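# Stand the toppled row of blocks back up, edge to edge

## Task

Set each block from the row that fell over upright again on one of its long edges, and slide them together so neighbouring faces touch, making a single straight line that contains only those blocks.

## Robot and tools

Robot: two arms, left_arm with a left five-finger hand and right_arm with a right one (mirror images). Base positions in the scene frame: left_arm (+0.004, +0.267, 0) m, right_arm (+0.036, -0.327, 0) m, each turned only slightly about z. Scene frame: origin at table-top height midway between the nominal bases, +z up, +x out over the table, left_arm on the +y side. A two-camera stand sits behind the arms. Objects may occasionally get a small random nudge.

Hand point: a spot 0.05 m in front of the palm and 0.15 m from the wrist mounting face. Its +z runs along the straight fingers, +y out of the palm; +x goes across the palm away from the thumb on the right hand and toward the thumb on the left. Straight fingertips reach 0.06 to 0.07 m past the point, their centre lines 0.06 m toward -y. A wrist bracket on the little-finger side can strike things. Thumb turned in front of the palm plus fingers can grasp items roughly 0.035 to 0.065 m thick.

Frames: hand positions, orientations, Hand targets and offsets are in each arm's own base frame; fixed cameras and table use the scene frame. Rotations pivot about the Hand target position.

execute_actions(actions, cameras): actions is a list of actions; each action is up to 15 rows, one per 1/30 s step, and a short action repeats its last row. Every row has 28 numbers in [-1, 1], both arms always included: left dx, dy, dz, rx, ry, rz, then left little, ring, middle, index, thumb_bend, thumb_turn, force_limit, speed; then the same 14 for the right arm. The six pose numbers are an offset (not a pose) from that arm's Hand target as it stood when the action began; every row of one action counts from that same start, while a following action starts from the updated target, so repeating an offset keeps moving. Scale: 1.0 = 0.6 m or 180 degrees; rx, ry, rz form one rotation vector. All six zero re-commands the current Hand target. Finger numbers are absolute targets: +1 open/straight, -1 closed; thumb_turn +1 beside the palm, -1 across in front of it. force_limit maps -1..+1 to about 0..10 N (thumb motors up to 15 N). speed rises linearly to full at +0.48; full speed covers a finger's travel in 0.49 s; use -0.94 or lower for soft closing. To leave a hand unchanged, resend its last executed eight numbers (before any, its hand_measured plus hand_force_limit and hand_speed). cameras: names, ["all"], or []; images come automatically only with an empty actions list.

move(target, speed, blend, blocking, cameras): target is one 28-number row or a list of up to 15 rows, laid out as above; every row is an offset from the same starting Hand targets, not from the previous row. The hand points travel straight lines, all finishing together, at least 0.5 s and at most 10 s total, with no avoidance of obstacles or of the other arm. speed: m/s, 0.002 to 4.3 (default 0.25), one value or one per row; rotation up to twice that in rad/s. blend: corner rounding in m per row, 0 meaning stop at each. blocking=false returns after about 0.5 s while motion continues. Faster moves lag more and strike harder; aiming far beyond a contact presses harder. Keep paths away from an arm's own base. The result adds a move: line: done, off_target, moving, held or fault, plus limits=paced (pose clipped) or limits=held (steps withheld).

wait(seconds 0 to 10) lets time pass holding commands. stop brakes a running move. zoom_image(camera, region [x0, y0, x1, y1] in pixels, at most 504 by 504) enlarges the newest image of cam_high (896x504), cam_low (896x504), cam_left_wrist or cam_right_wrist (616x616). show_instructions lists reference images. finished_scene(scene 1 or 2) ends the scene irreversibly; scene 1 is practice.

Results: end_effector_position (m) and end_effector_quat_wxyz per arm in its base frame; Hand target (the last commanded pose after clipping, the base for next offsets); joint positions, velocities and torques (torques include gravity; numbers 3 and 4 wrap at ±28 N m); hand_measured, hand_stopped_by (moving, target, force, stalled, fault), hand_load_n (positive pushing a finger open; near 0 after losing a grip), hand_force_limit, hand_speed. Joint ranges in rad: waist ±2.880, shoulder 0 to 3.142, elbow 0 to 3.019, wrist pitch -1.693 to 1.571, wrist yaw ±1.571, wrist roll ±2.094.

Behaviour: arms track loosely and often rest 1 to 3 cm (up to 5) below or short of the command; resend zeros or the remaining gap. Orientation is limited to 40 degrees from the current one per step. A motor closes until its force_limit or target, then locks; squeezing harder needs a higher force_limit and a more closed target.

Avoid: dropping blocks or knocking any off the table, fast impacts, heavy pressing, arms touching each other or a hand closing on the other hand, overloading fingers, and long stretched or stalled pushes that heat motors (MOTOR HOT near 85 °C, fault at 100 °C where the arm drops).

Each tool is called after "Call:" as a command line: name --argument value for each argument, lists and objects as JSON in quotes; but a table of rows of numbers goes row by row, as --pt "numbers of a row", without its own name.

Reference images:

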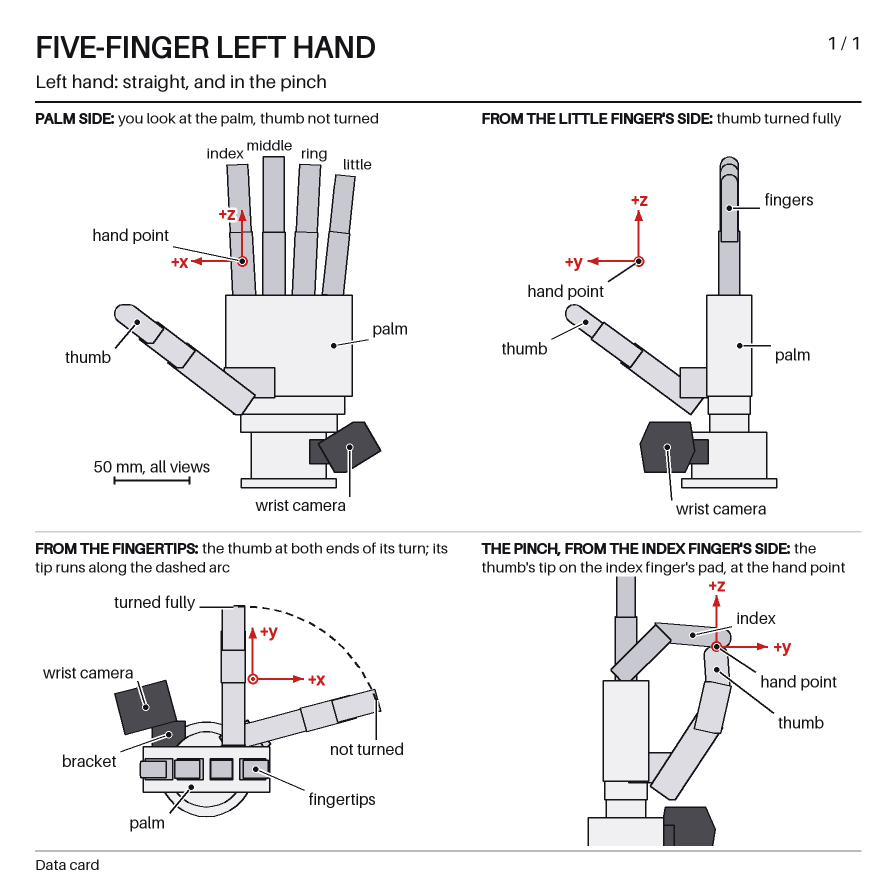

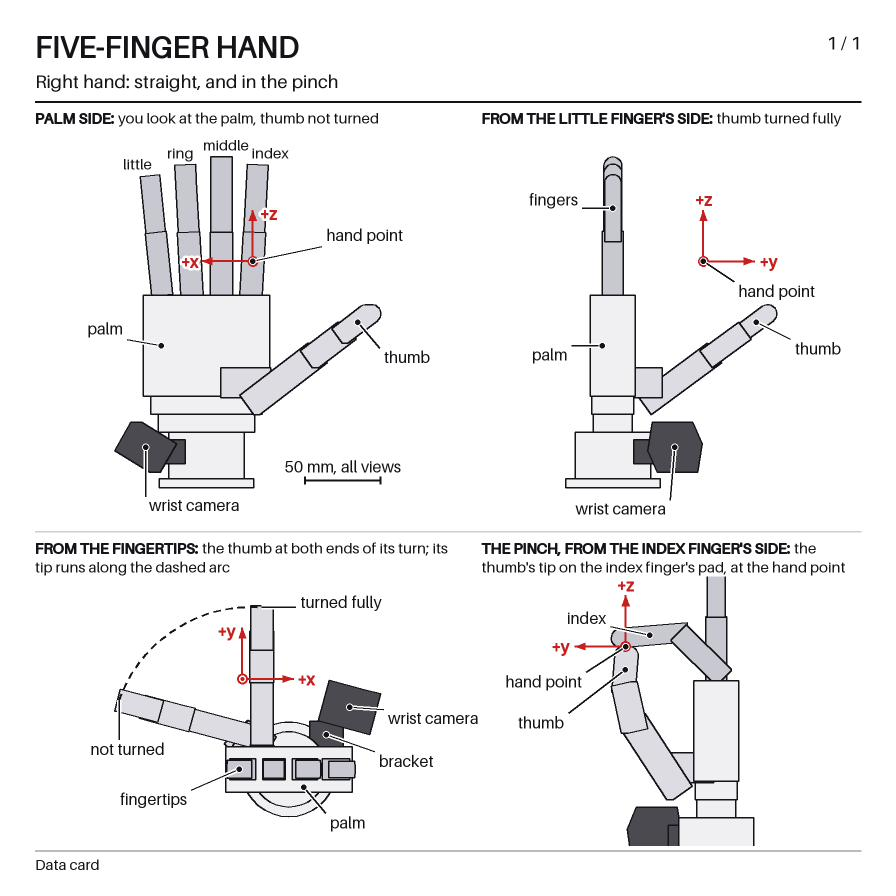

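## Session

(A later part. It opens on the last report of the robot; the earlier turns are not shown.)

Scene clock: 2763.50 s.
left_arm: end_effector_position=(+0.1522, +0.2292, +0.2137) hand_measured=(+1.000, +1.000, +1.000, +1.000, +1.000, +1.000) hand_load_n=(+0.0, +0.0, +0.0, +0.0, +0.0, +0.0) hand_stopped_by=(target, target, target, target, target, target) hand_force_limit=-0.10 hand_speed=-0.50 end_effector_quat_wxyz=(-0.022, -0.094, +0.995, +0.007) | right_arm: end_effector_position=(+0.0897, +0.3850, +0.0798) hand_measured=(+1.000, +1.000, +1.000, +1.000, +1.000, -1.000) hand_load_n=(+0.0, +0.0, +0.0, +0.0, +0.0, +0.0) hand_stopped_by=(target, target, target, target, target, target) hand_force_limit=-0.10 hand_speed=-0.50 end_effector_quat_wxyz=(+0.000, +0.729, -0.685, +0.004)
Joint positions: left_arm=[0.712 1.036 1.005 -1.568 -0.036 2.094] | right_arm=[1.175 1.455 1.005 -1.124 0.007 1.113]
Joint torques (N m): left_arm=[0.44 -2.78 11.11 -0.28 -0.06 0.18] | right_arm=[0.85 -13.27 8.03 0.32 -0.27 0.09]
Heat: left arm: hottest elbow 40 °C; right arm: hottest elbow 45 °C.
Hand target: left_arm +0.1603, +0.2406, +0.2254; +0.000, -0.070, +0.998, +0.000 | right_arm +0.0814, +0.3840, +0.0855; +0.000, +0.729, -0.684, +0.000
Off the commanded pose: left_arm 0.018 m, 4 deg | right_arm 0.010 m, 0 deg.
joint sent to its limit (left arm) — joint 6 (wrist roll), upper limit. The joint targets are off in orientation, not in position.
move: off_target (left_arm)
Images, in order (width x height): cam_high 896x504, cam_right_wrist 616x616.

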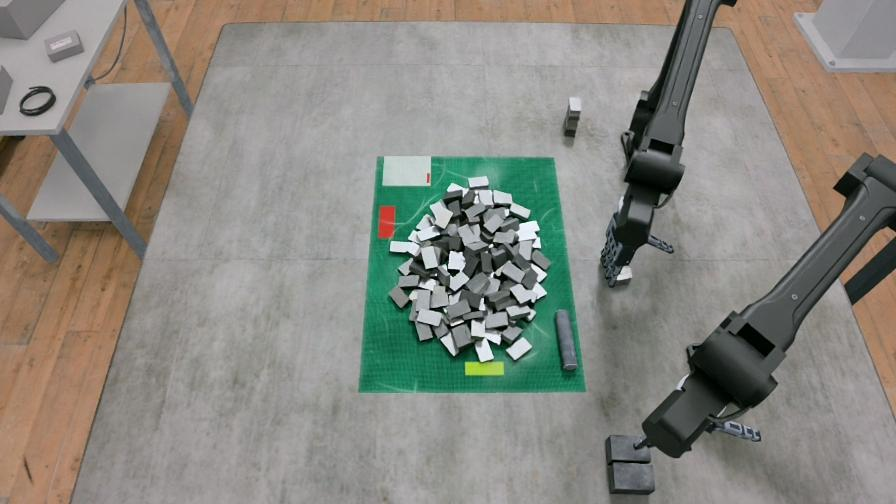

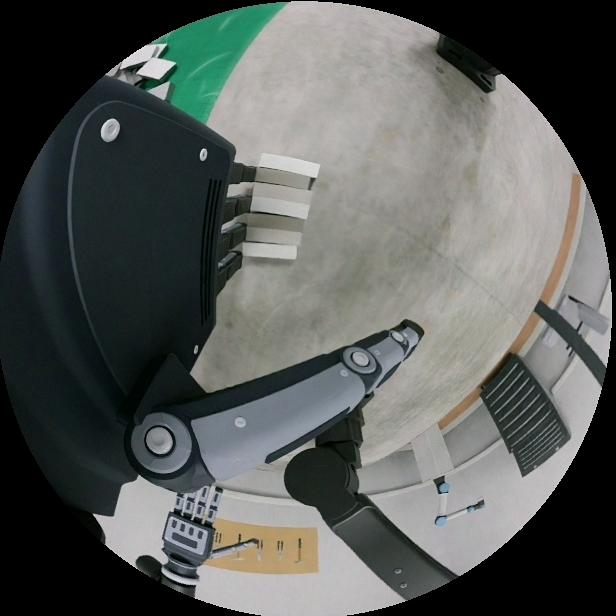

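Call:
move --pt "0 0 0 0 0 0 1 1 1 1 1 1 -0.1 -0.5 0.05 0 0.01 0 0 0 1 1 1 1 1 -1 -0.1 -0.5" --pt "0 0 0 0 0 0 1 1 1 1 1 1 -0.1 -0.5 0.053 -0.005 0.16 0 0 0 1 1 1 1 1 -1 -0.1 -0.5" --pt "0 0 0 0 0 0 1 1 1 1 1 1 -0.1 -0.5 0.053 0.0 0.14 0 0 0.5 1 1 1 1 1 -1 -0.1 -0.5" --speed '[0.06,0.2,0.3]' --blend '[0.005,0.02,0]' --cameras '["cam_high","cam_right_wrist"]'

Call:
zoom_image --camera "cam_high" --region '[580, 210, 660, 290]'

Scene clock: 2777.67 s.
left_arm: end_effector_position=(+0.1522, +0.2292, +0.2137) hand_measured=(+1.000, +1.000, +1.000, +1.000, +1.000, +1.000) hand_load_n=(-0.5, +0.0, +0.0, +0.0, +0.0, +0.0) hand_stopped_by=(target, target, target, target, target, target) hand_force_limit=-0.10 hand_speed=-0.50 end_effector_quat_wxyz=(-0.022, -0.094, +0.995, +0.007) | right_arm: end_effector_position=(+0.1100, +0.3682, +0.1657) hand_measured=(+1.000, +1.000, +1.000, +1.000, +1.000, -1.000) hand_load_n=(+0.0, +0.0, +0.0, +0.0, +0.0, +0.0) hand_stopped_by=(target, target, target, target, target, target) hand_force_limit=-0.10 hand_speed=-0.50 end_effector_quat_wxyz=(+0.007, +1.000, +0.022, -0.002)
Joint positions: left_arm=[0.712 1.036 1.005 -1.568 -0.036 2.094] | right_arm=[1.261 1.548 1.343 -1.38 0.001 -0.354]
Joint torques (N m): left_arm=[0.44 -2.78 11.11 -0.28 -0.06 0.18] | right_arm=[-0.38 -12.75 12.72 0.46 -0.07 -0.22]
Heat: left arm: hottest elbow 40 °C; right arm: hottest elbow 46 °C.
Hand target: left_arm +0.1603, +0.2406, +0.2254; +0.000, -0.070, +0.998, +0.000 | right_arm +0.1132, +0.3839, +0.1694; +0.000, +1.000, +0.031, -0.001
Off the commanded pose: left_arm 0.018 m, 4 deg | right_arm 0.017 m, 1 deg.
joint sent to its limit (left arm) — joint 6 (wrist roll), upper limit. The joint targets are off in orientation, not in position.
move: off_target (left_arm, right_arm)
Images, in order (width x height): cam_high 896x504, cam_right_wrist 616x616.

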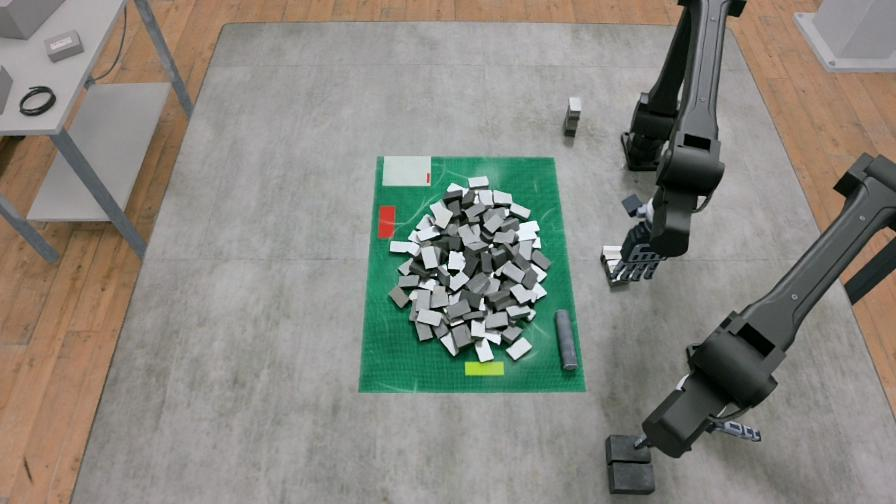

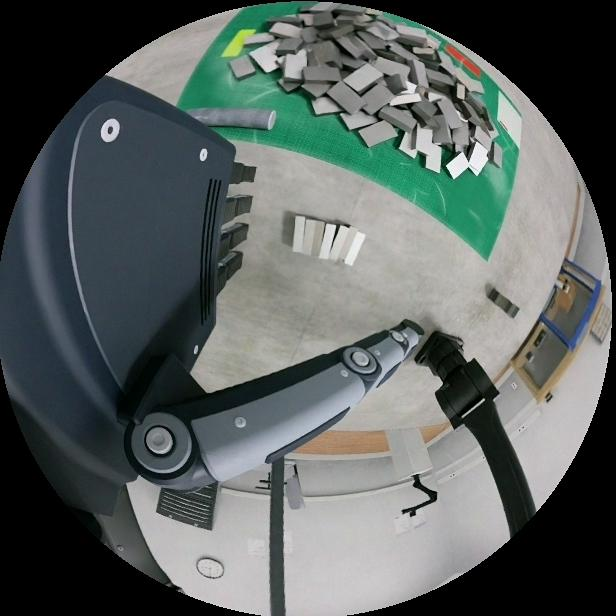

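Scaled by 6.300 from the camera's 896x504 image, which has a finer 1280x720 frame.

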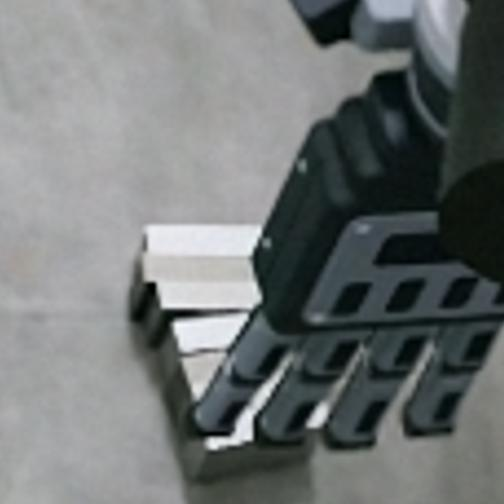

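Call:
zoom_image --camera "cam_right_wrist" --region '[270, 180, 390, 300]'

Scaled by 4.200 from the camera's 616x616 image, which has a finer 880x880 frame.

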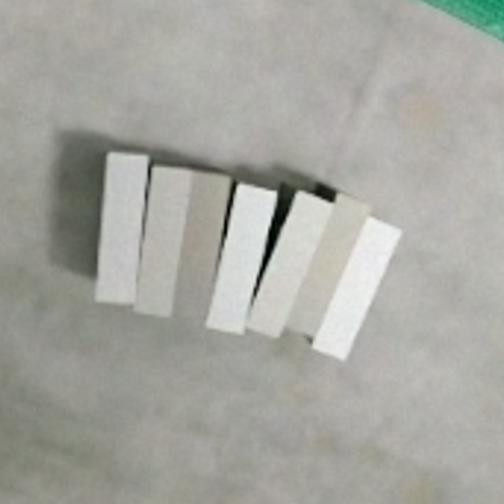

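Call:
move --target '[0,0,0,0,0,0,1,1,1,1,1,1,-0.1,-0.5,-0.002,-0.0365,-0.151,0,0,0,1,1,1,1,1,-1,-0.1,-0.5]' --speed 0.15 --cameras '["cam_high","cam_right_wrist"]'

Call:
zoom_image --camera "cam_high" --region '[580, 210, 660, 290]'

Call:
zoom_image --camera "cam_right_wrist" --region '[220, 160, 380, 320]'

Scene clock: 2794.53 s.
left_arm: end_effector_position=(+0.1522, +0.2292, +0.2137) hand_measured=(+1.000, +1.000, +1.000, +1.000, +1.000, +1.000) hand_load_n=(+0.0, +0.0, +0.0, +0.0, +0.0, +0.0) hand_stopped_by=(target, target, target, target, target, target) hand_force_limit=-0.10 hand_speed=-0.50 end_effector_quat_wxyz=(-0.022, -0.094, +0.995, +0.007) | right_arm: end_effector_position=(+0.1084, +0.3602, +0.0870) hand_measured=(+1.000, +1.000, +1.000, +1.000, +1.000, -1.000) hand_load_n=(+0.0, +0.0, +0.0, +0.0, +0.0, +0.0) hand_stopped_by=(target, target, target, target, target, target) hand_force_limit=-0.10 hand_speed=-0.50 end_effector_quat_wxyz=(-0.004, +1.000, +0.029, +0.002)
Joint positions: left_arm=[0.712 1.036 1.005 -1.568 -0.036 2.094] | right_arm=[1.261 1.574 1.161 -1.149 0.001 -0.367]
Joint torques (N m): left_arm=[0.5 -2.73 11.11 -0.28 -0.06 0.19] | right_arm=[-1.85 -12.34 8.68 1.14 -0.08 -0.18]
Heat: left arm: hottest elbow 41 °C; right arm: hottest elbow 48 °C.
Hand target: left_arm +0.1603, +0.2406, +0.2254; +0.000, -0.070, +0.998, +0.000 | right_arm +0.1120, +0.3621, +0.0788; +0.000, +1.000, +0.031, -0.001
Off the commanded pose: left_arm 0.018 m, 4 deg | right_arm 0.009 m, 1 deg.
joint sent to its limit (left arm) — joint 6 (wrist roll), upper limit. The joint targets are off in orientation, not in position.
move: off_target (left_arm)
Images, in order (width x height): cam_high 896x504, cam_right_wrist 616x616.

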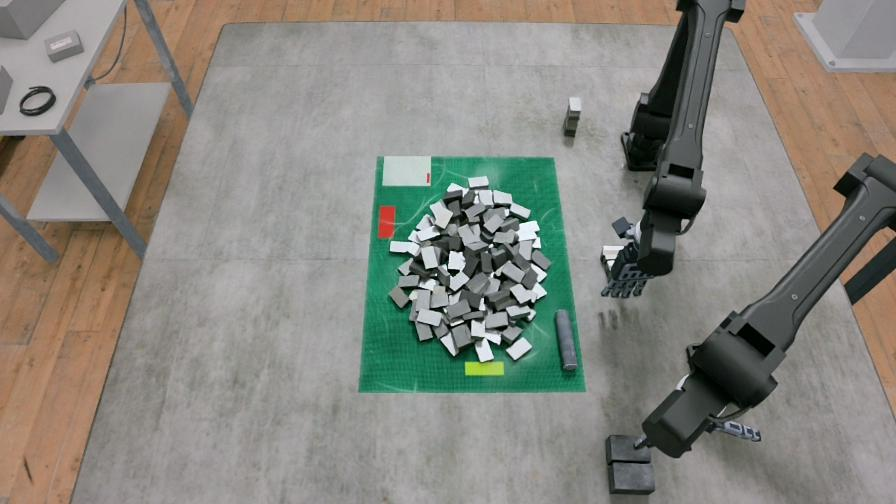

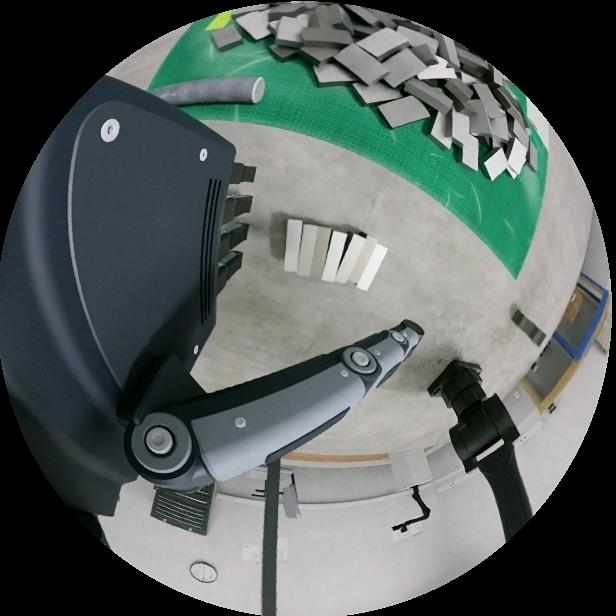

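Scaled by 6.300 from the camera's 896x504 image, which has a finer 1280x720 frame.

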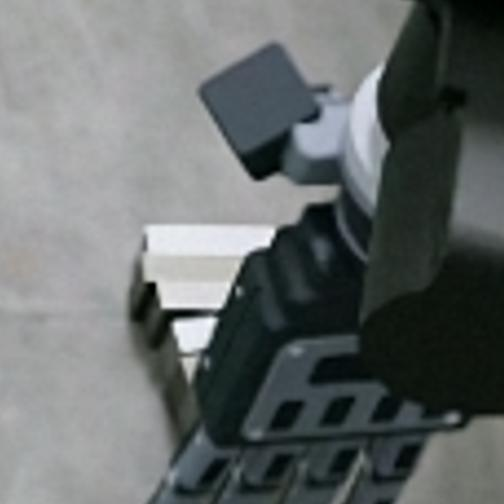

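Scaled by 3.150 from the camera's 616x616 image, which has a finer 880x880 frame.

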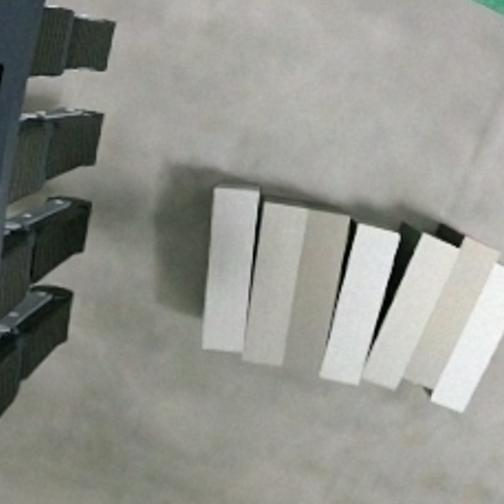

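Call:
move --target '[0,0,0,0,0,0,1,1,1,1,1,1,-0.1,-0.5,-0.004,-0.035,0.002,0,0,0,1,1,1,1,1,-1,-0.1,-0.5]' --speed 0.04 --cameras '["cam_right_wrist"]'

Call:
zoom_image --camera "cam_right_wrist" --region '[220, 160, 380, 320]'

Scene clock: 2801.57 s.
left_arm: end_effector_position=(+0.1522, +0.2292, +0.2137) hand_measured=(+1.000, +1.000, +1.000, +1.000, +1.000, +1.000) hand_load_n=(+0.0, +0.0, +0.0, +0.0, +0.0, +0.0) hand_stopped_by=(target, target, target, target, target, target) hand_force_limit=-0.10 hand_speed=-0.50 end_effector_quat_wxyz=(-0.022, -0.094, +0.995, +0.007) | right_arm: end_effector_position=(+0.1049, +0.3384, +0.0741) hand_measured=(+1.000, +1.000, +1.000, +1.000, +1.000, -1.000) hand_load_n=(+0.0, +0.0, +0.0, +0.0, +0.0, +0.0) hand_stopped_by=(target, target, target, target, target, target) hand_force_limit=-0.10 hand_speed=-0.50 end_effector_quat_wxyz=(+0.015, +0.999, +0.030, -0.005)
Joint positions: left_arm=[0.712 1.036 1.005 -1.568 -0.036 2.094] | right_arm=[1.254 1.565 1.106 -1.143 0.001 -0.377]
Joint torques (N m): left_arm=[0.44 -2.84 11.11 -0.28 -0.06 0.19] | right_arm=[-1.2 -15.21 8.42 0.64 -0.04 -0.18]
Heat: left arm: hottest elbow 41 °C; right arm: hottest elbow 48 °C.
Hand target: left_arm +0.1603, +0.2406, +0.2254; +0.000, -0.070, +0.998, +0.000 | right_arm +0.1095, +0.3411, +0.0800; +0.000, +1.000, +0.031, -0.001
Off the commanded pose: left_arm 0.018 m, 4 deg | right_arm 0.008 m, 2 deg.
joint sent to its limit (left arm) — joint 6 (wrist roll), upper limit. The joint targets are off in orientation, not in position.
move: off_target (left_arm)
Images, in order (width x height): cam_right_wrist 616x616.

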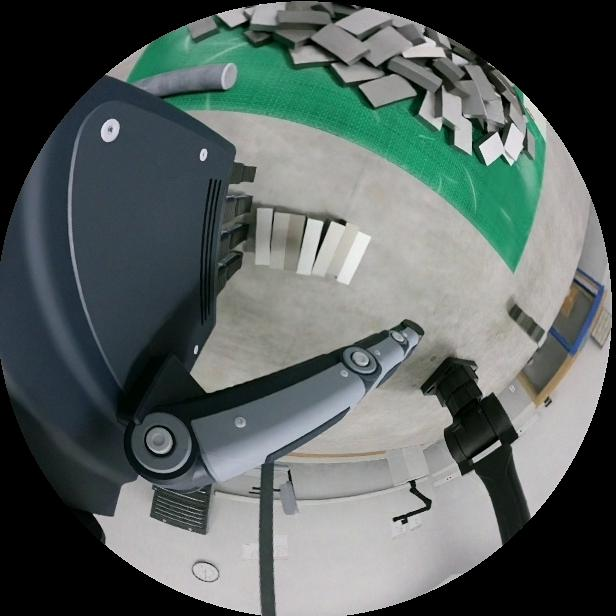

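Scaled by 3.150 from the camera's 616x616 image, which has a finer 880x880 frame.

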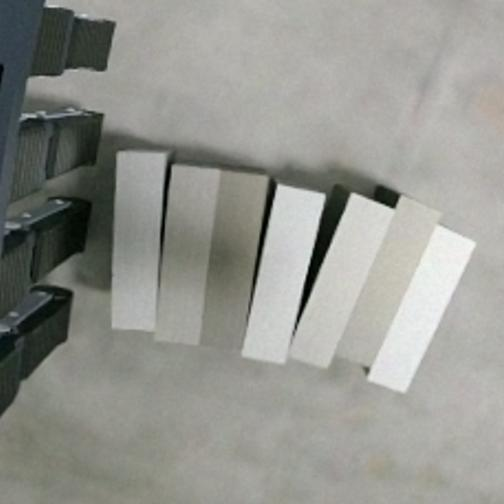

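Call:
move --target '[0,0,0,0,0,0,1,1,1,1,1,1,-0.1,-0.5,0.002,-0.03,0.008,0,0,0,1,1,1,1,1,-1,-0.1,-0.5]' --speed 0.03 --cameras '["cam_right_wrist"]'

Call:
zoom_image --camera "cam_right_wrist" --region '[220, 160, 380, 320]'

Scene clock: 2805.17 s.
left_arm: end_effector_position=(+0.1522, +0.2292, +0.2137) hand_measured=(+1.000, +1.000, +1.000, +1.000, +1.000, +1.000) hand_load_n=(+0.0, +0.0, +0.0, +0.0, +0.0, +0.0) hand_stopped_by=(target, target, target, target, target, target) hand_force_limit=-0.10 hand_speed=-0.50 end_effector_quat_wxyz=(-0.022, -0.094, +0.995, +0.007) | right_arm: end_effector_position=(+0.1067, +0.3245, +0.0798) hand_measured=(+1.000, +1.000, +1.000, +1.000, +1.000, -1.000) hand_load_n=(+0.0, +0.0, +0.0, +0.0, +0.0, +0.0) hand_stopped_by=(target, target, target, target, target, target) hand_force_limit=-0.10 hand_speed=-0.50 end_effector_quat_wxyz=(+0.009, +0.999, +0.030, -0.003)
Joint positions: left_arm=[0.712 1.036 1.005 -1.568 -0.036 2.094] | right_arm=[1.239 1.519 1.07 -1.142 0 -0.393]
Joint torques (N m): left_arm=[0.5 -2.78 11.11 -0.27 -0.07 0.19] | right_arm=[-2.02 -14.86 7.92 0.54 0.01 -0.2]
Heat: left arm: hottest elbow 41 °C; right arm: hottest elbow 47 °C.
Hand target: left_arm +0.1603, +0.2406, +0.2254; +0.000, -0.070, +0.998, +0.000 | right_arm +0.1107, +0.3232, +0.0849; +0.000, +0.999, +0.032, +0.000
Off the commanded pose: left_arm 0.018 m, 4 deg | right_arm 0.007 m, 1 deg.
joint sent to its limit (left arm) — joint 6 (wrist roll), upper limit. The joint targets are off in orientation, not in position.
move: off_target (left_arm)
Images, in order (width x height): cam_right_wrist 616x616.

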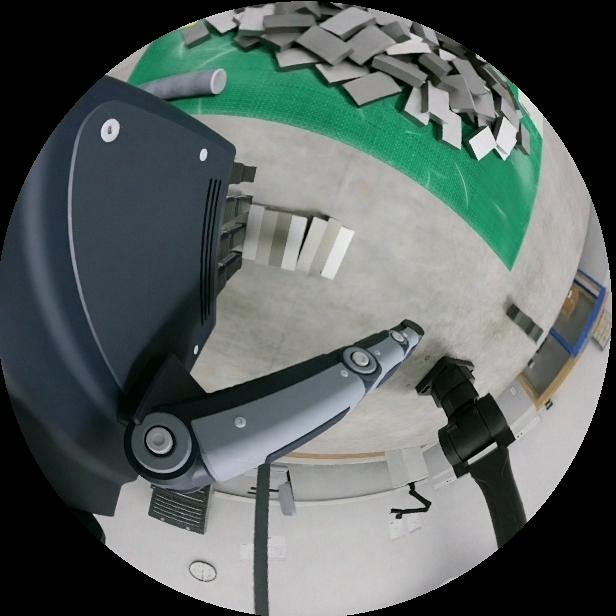

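Scaled by 3.150 from the camera's 616x616 image, which has a finer 880x880 frame.

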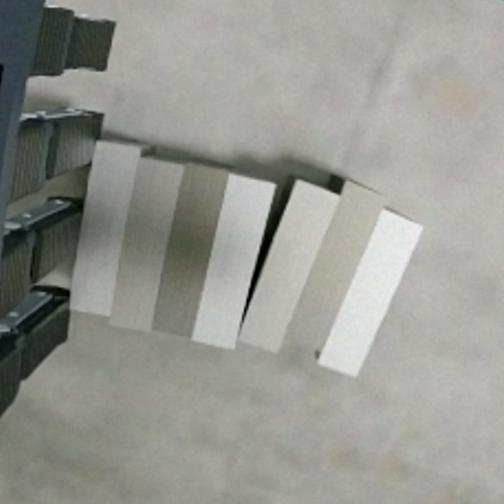

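Call:
move --target '[0,0,0,0,0,0,1,1,1,1,1,1,-0.1,-0.5,0.002,-0.025,0.0,0,0,0,1,1,1,1,1,-1,-0.1,-0.5]' --speed 0.03 --cameras '["cam_right_wrist"]'

Call:
zoom_image --camera "cam_right_wrist" --region '[220, 160, 380, 320]'

Scene clock: 2809.10 s.
left_arm: end_effector_position=(+0.1522, +0.2292, +0.2137) hand_measured=(+1.000, +1.000, +1.000, +1.000, +1.000, +1.000) hand_load_n=(+0.0, +0.0, +0.0, +0.0, +0.0, +0.0) hand_stopped_by=(target, target, target, target, target, target) hand_force_limit=-0.10 hand_speed=-0.50 end_effector_quat_wxyz=(-0.022, -0.094, +0.995, +0.007) | right_arm: end_effector_position=(+0.1072, +0.3123, +0.0796) hand_measured=(+1.000, +1.000, +1.000, +1.000, +1.000, -1.000) hand_load_n=(+0.0, +0.0, +0.0, +0.5, +0.0, +0.0) hand_stopped_by=(target, target, target, target, target, target) hand_force_limit=-0.10 hand_speed=-0.50 end_effector_quat_wxyz=(+0.006, +1.000, +0.030, -0.004)
Joint positions: left_arm=[0.712 1.036 1.005 -1.568 -0.036 2.094] | right_arm=[1.226 1.486 1.035 -1.132 -0.003 -0.406]
Joint torques (N m): left_arm=[0.44 -2.84 11.11 -0.27 -0.06 0.18] | right_arm=[-1.79 -13.98 7.68 0.68 0.18 -0.27]
Heat: left arm: hottest elbow 41 °C; right arm: hottest elbow 46 °C.
Hand target: left_arm +0.1603, +0.2406, +0.2254; +0.000, -0.070, +0.998, +0.000 | right_arm +0.1119, +0.3081, +0.0849; +0.000, +1.000, +0.032, +0.000
Off the commanded pose: left_arm 0.018 m, 4 deg | right_arm 0.008 m, 1 deg.
joint sent to its limit (left arm) — joint 6 (wrist roll), upper limit. The joint targets are off in orientation, not in position.
move: off_target (left_arm)
Images, in order (width x height): cam_right_wrist 616x616.

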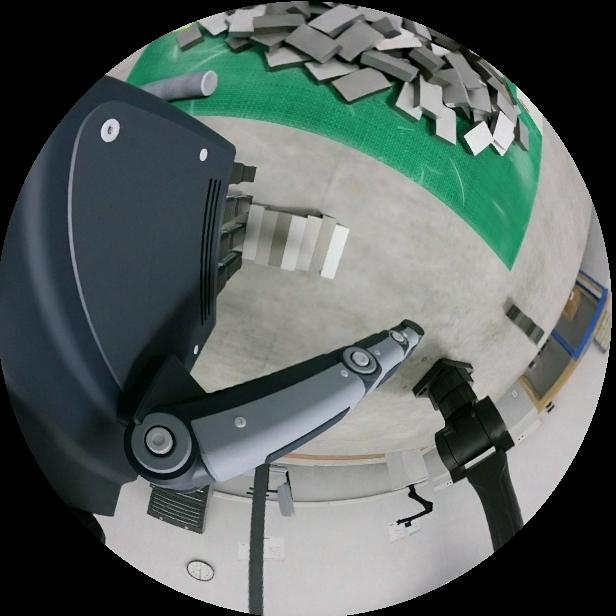

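Scaled by 3.150 from the camera's 616x616 image, which has a finer 880x880 frame.

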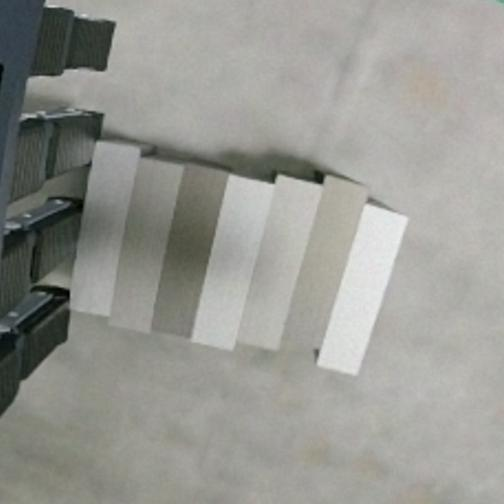

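Call:
move --pt "0 0 0 0 0 0 1 1 1 1 1 1 -0.1 -0.5 0.0 0.06 0.01 0 0 0 1 1 1 1 1 -1 -0.1 -0.5" --pt "0 0 0 0 0 0 1 1 1 1 1 1 -0.1 -0.5 0.0 0.08 0.2 0 0 0 1 1 1 1 1 -1 -0.1 -0.5" --pt "0 0 0 0 0 0 1 1 1 1 1 1 -0.1 -0.5 0.0 -0.3 0.2 0 0 0 1 1 1 1 1 -1 -0.1 -0.5" --speed '[0.05,0.2,0.3]' --blend '[0.01,0.03,0]' --cameras '["cam_high","cam_right_wrist"]'

Call:
zoom_image --camera "cam_high" --region '[580, 210, 660, 290]'

Scene clock: 2817.07 s.
left_arm: end_effector_position=(+0.1522, +0.2292, +0.2137) hand_measured=(+1.000, +1.000, +1.000, +1.000, +1.000, +1.000) hand_load_n=(+0.0, +0.0, +0.0, +0.0, +0.0, +0.0) hand_stopped_by=(target, target, target, target, target, target) hand_force_limit=-0.10 hand_speed=-0.50 end_effector_quat_wxyz=(-0.022, -0.094, +0.995, +0.007) | right_arm: end_effector_position=(+0.1120, +0.1311, +0.2031) hand_measured=(+1.000, +1.000, +1.000, +1.000, +1.000, -1.000) hand_load_n=(+0.0, +0.0, +0.0, +0.0, +0.0, +0.0) hand_stopped_by=(target, target, target, target, target, target) hand_force_limit=-0.10 hand_speed=-0.50 end_effector_quat_wxyz=(+0.000, +1.000, +0.029, +0.002)
Joint positions: left_arm=[0.712 1.036 1.005 -1.568 -0.036 2.094] | right_arm=[0.95 0.946 0.93 -1.553 0.003 -0.68]
Joint torques (N m): left_arm=[0.44 -2.84 11.11 -0.27 -0.06 0.18] | right_arm=[-1.61 -4.95 9.47 0.24 -0.09 -0.15]
Heat: left arm: hottest elbow 41 °C; right arm: hottest elbow 46 °C.
Hand target: left_arm +0.1603, +0.2406, +0.2254; +0.000, -0.070, +0.998, +0.000 | right_arm +0.1120, +0.1281, +0.2049; +0.000, +1.000, +0.032, +0.000
Off the commanded pose: left_arm 0.018 m, 4 deg | right_arm 0.004 m, 0 deg.
joint sent to its limit (left arm) — joint 6 (wrist roll), upper limit. The joint targets are off in orientation, not in position.
move: off_target (left_arm)
Images, in order (width x height): cam_high 896x504, cam_right_wrist 616x616.

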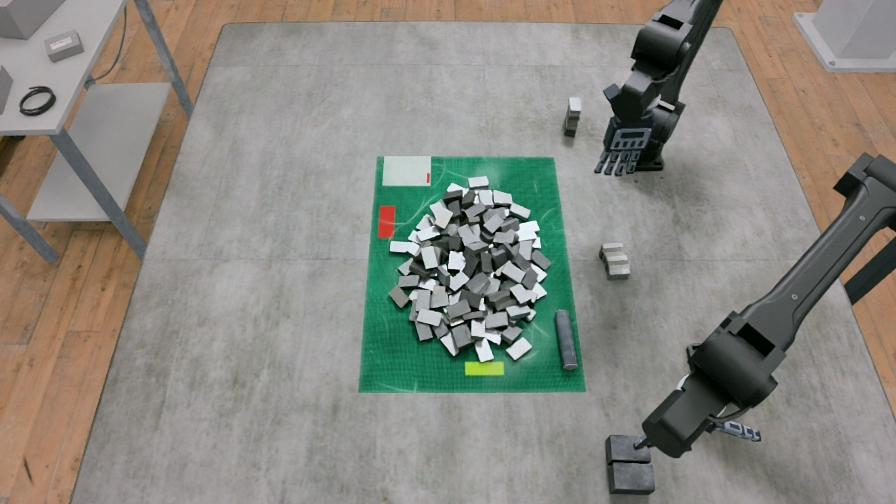

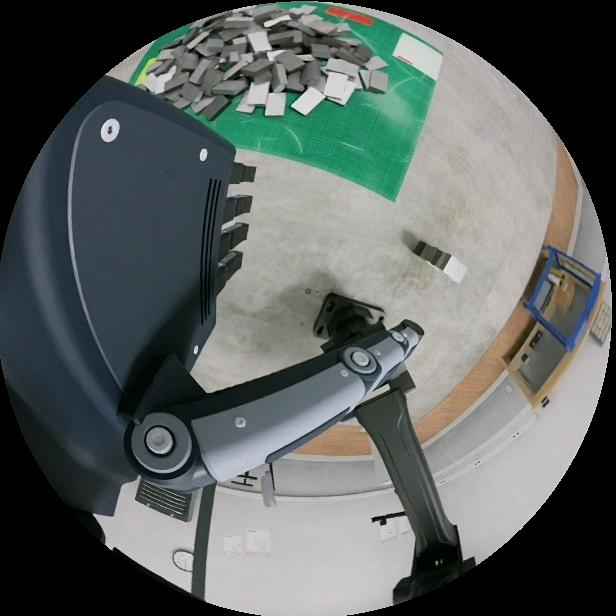

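Scaled by 6.300 from the camera's 896x504 image, which has a finer 1280x720 frame.

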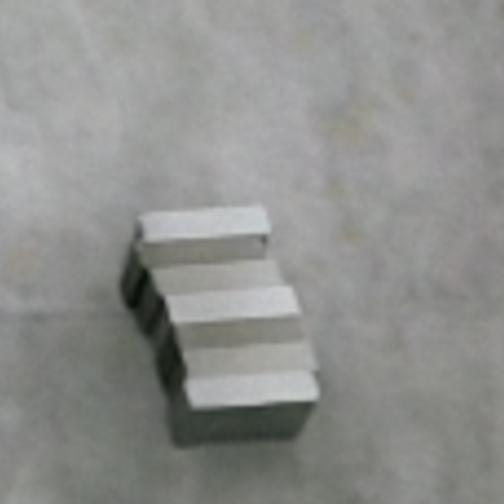

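Call:
finished_scene --scene 1

The scene is finished: the task was done.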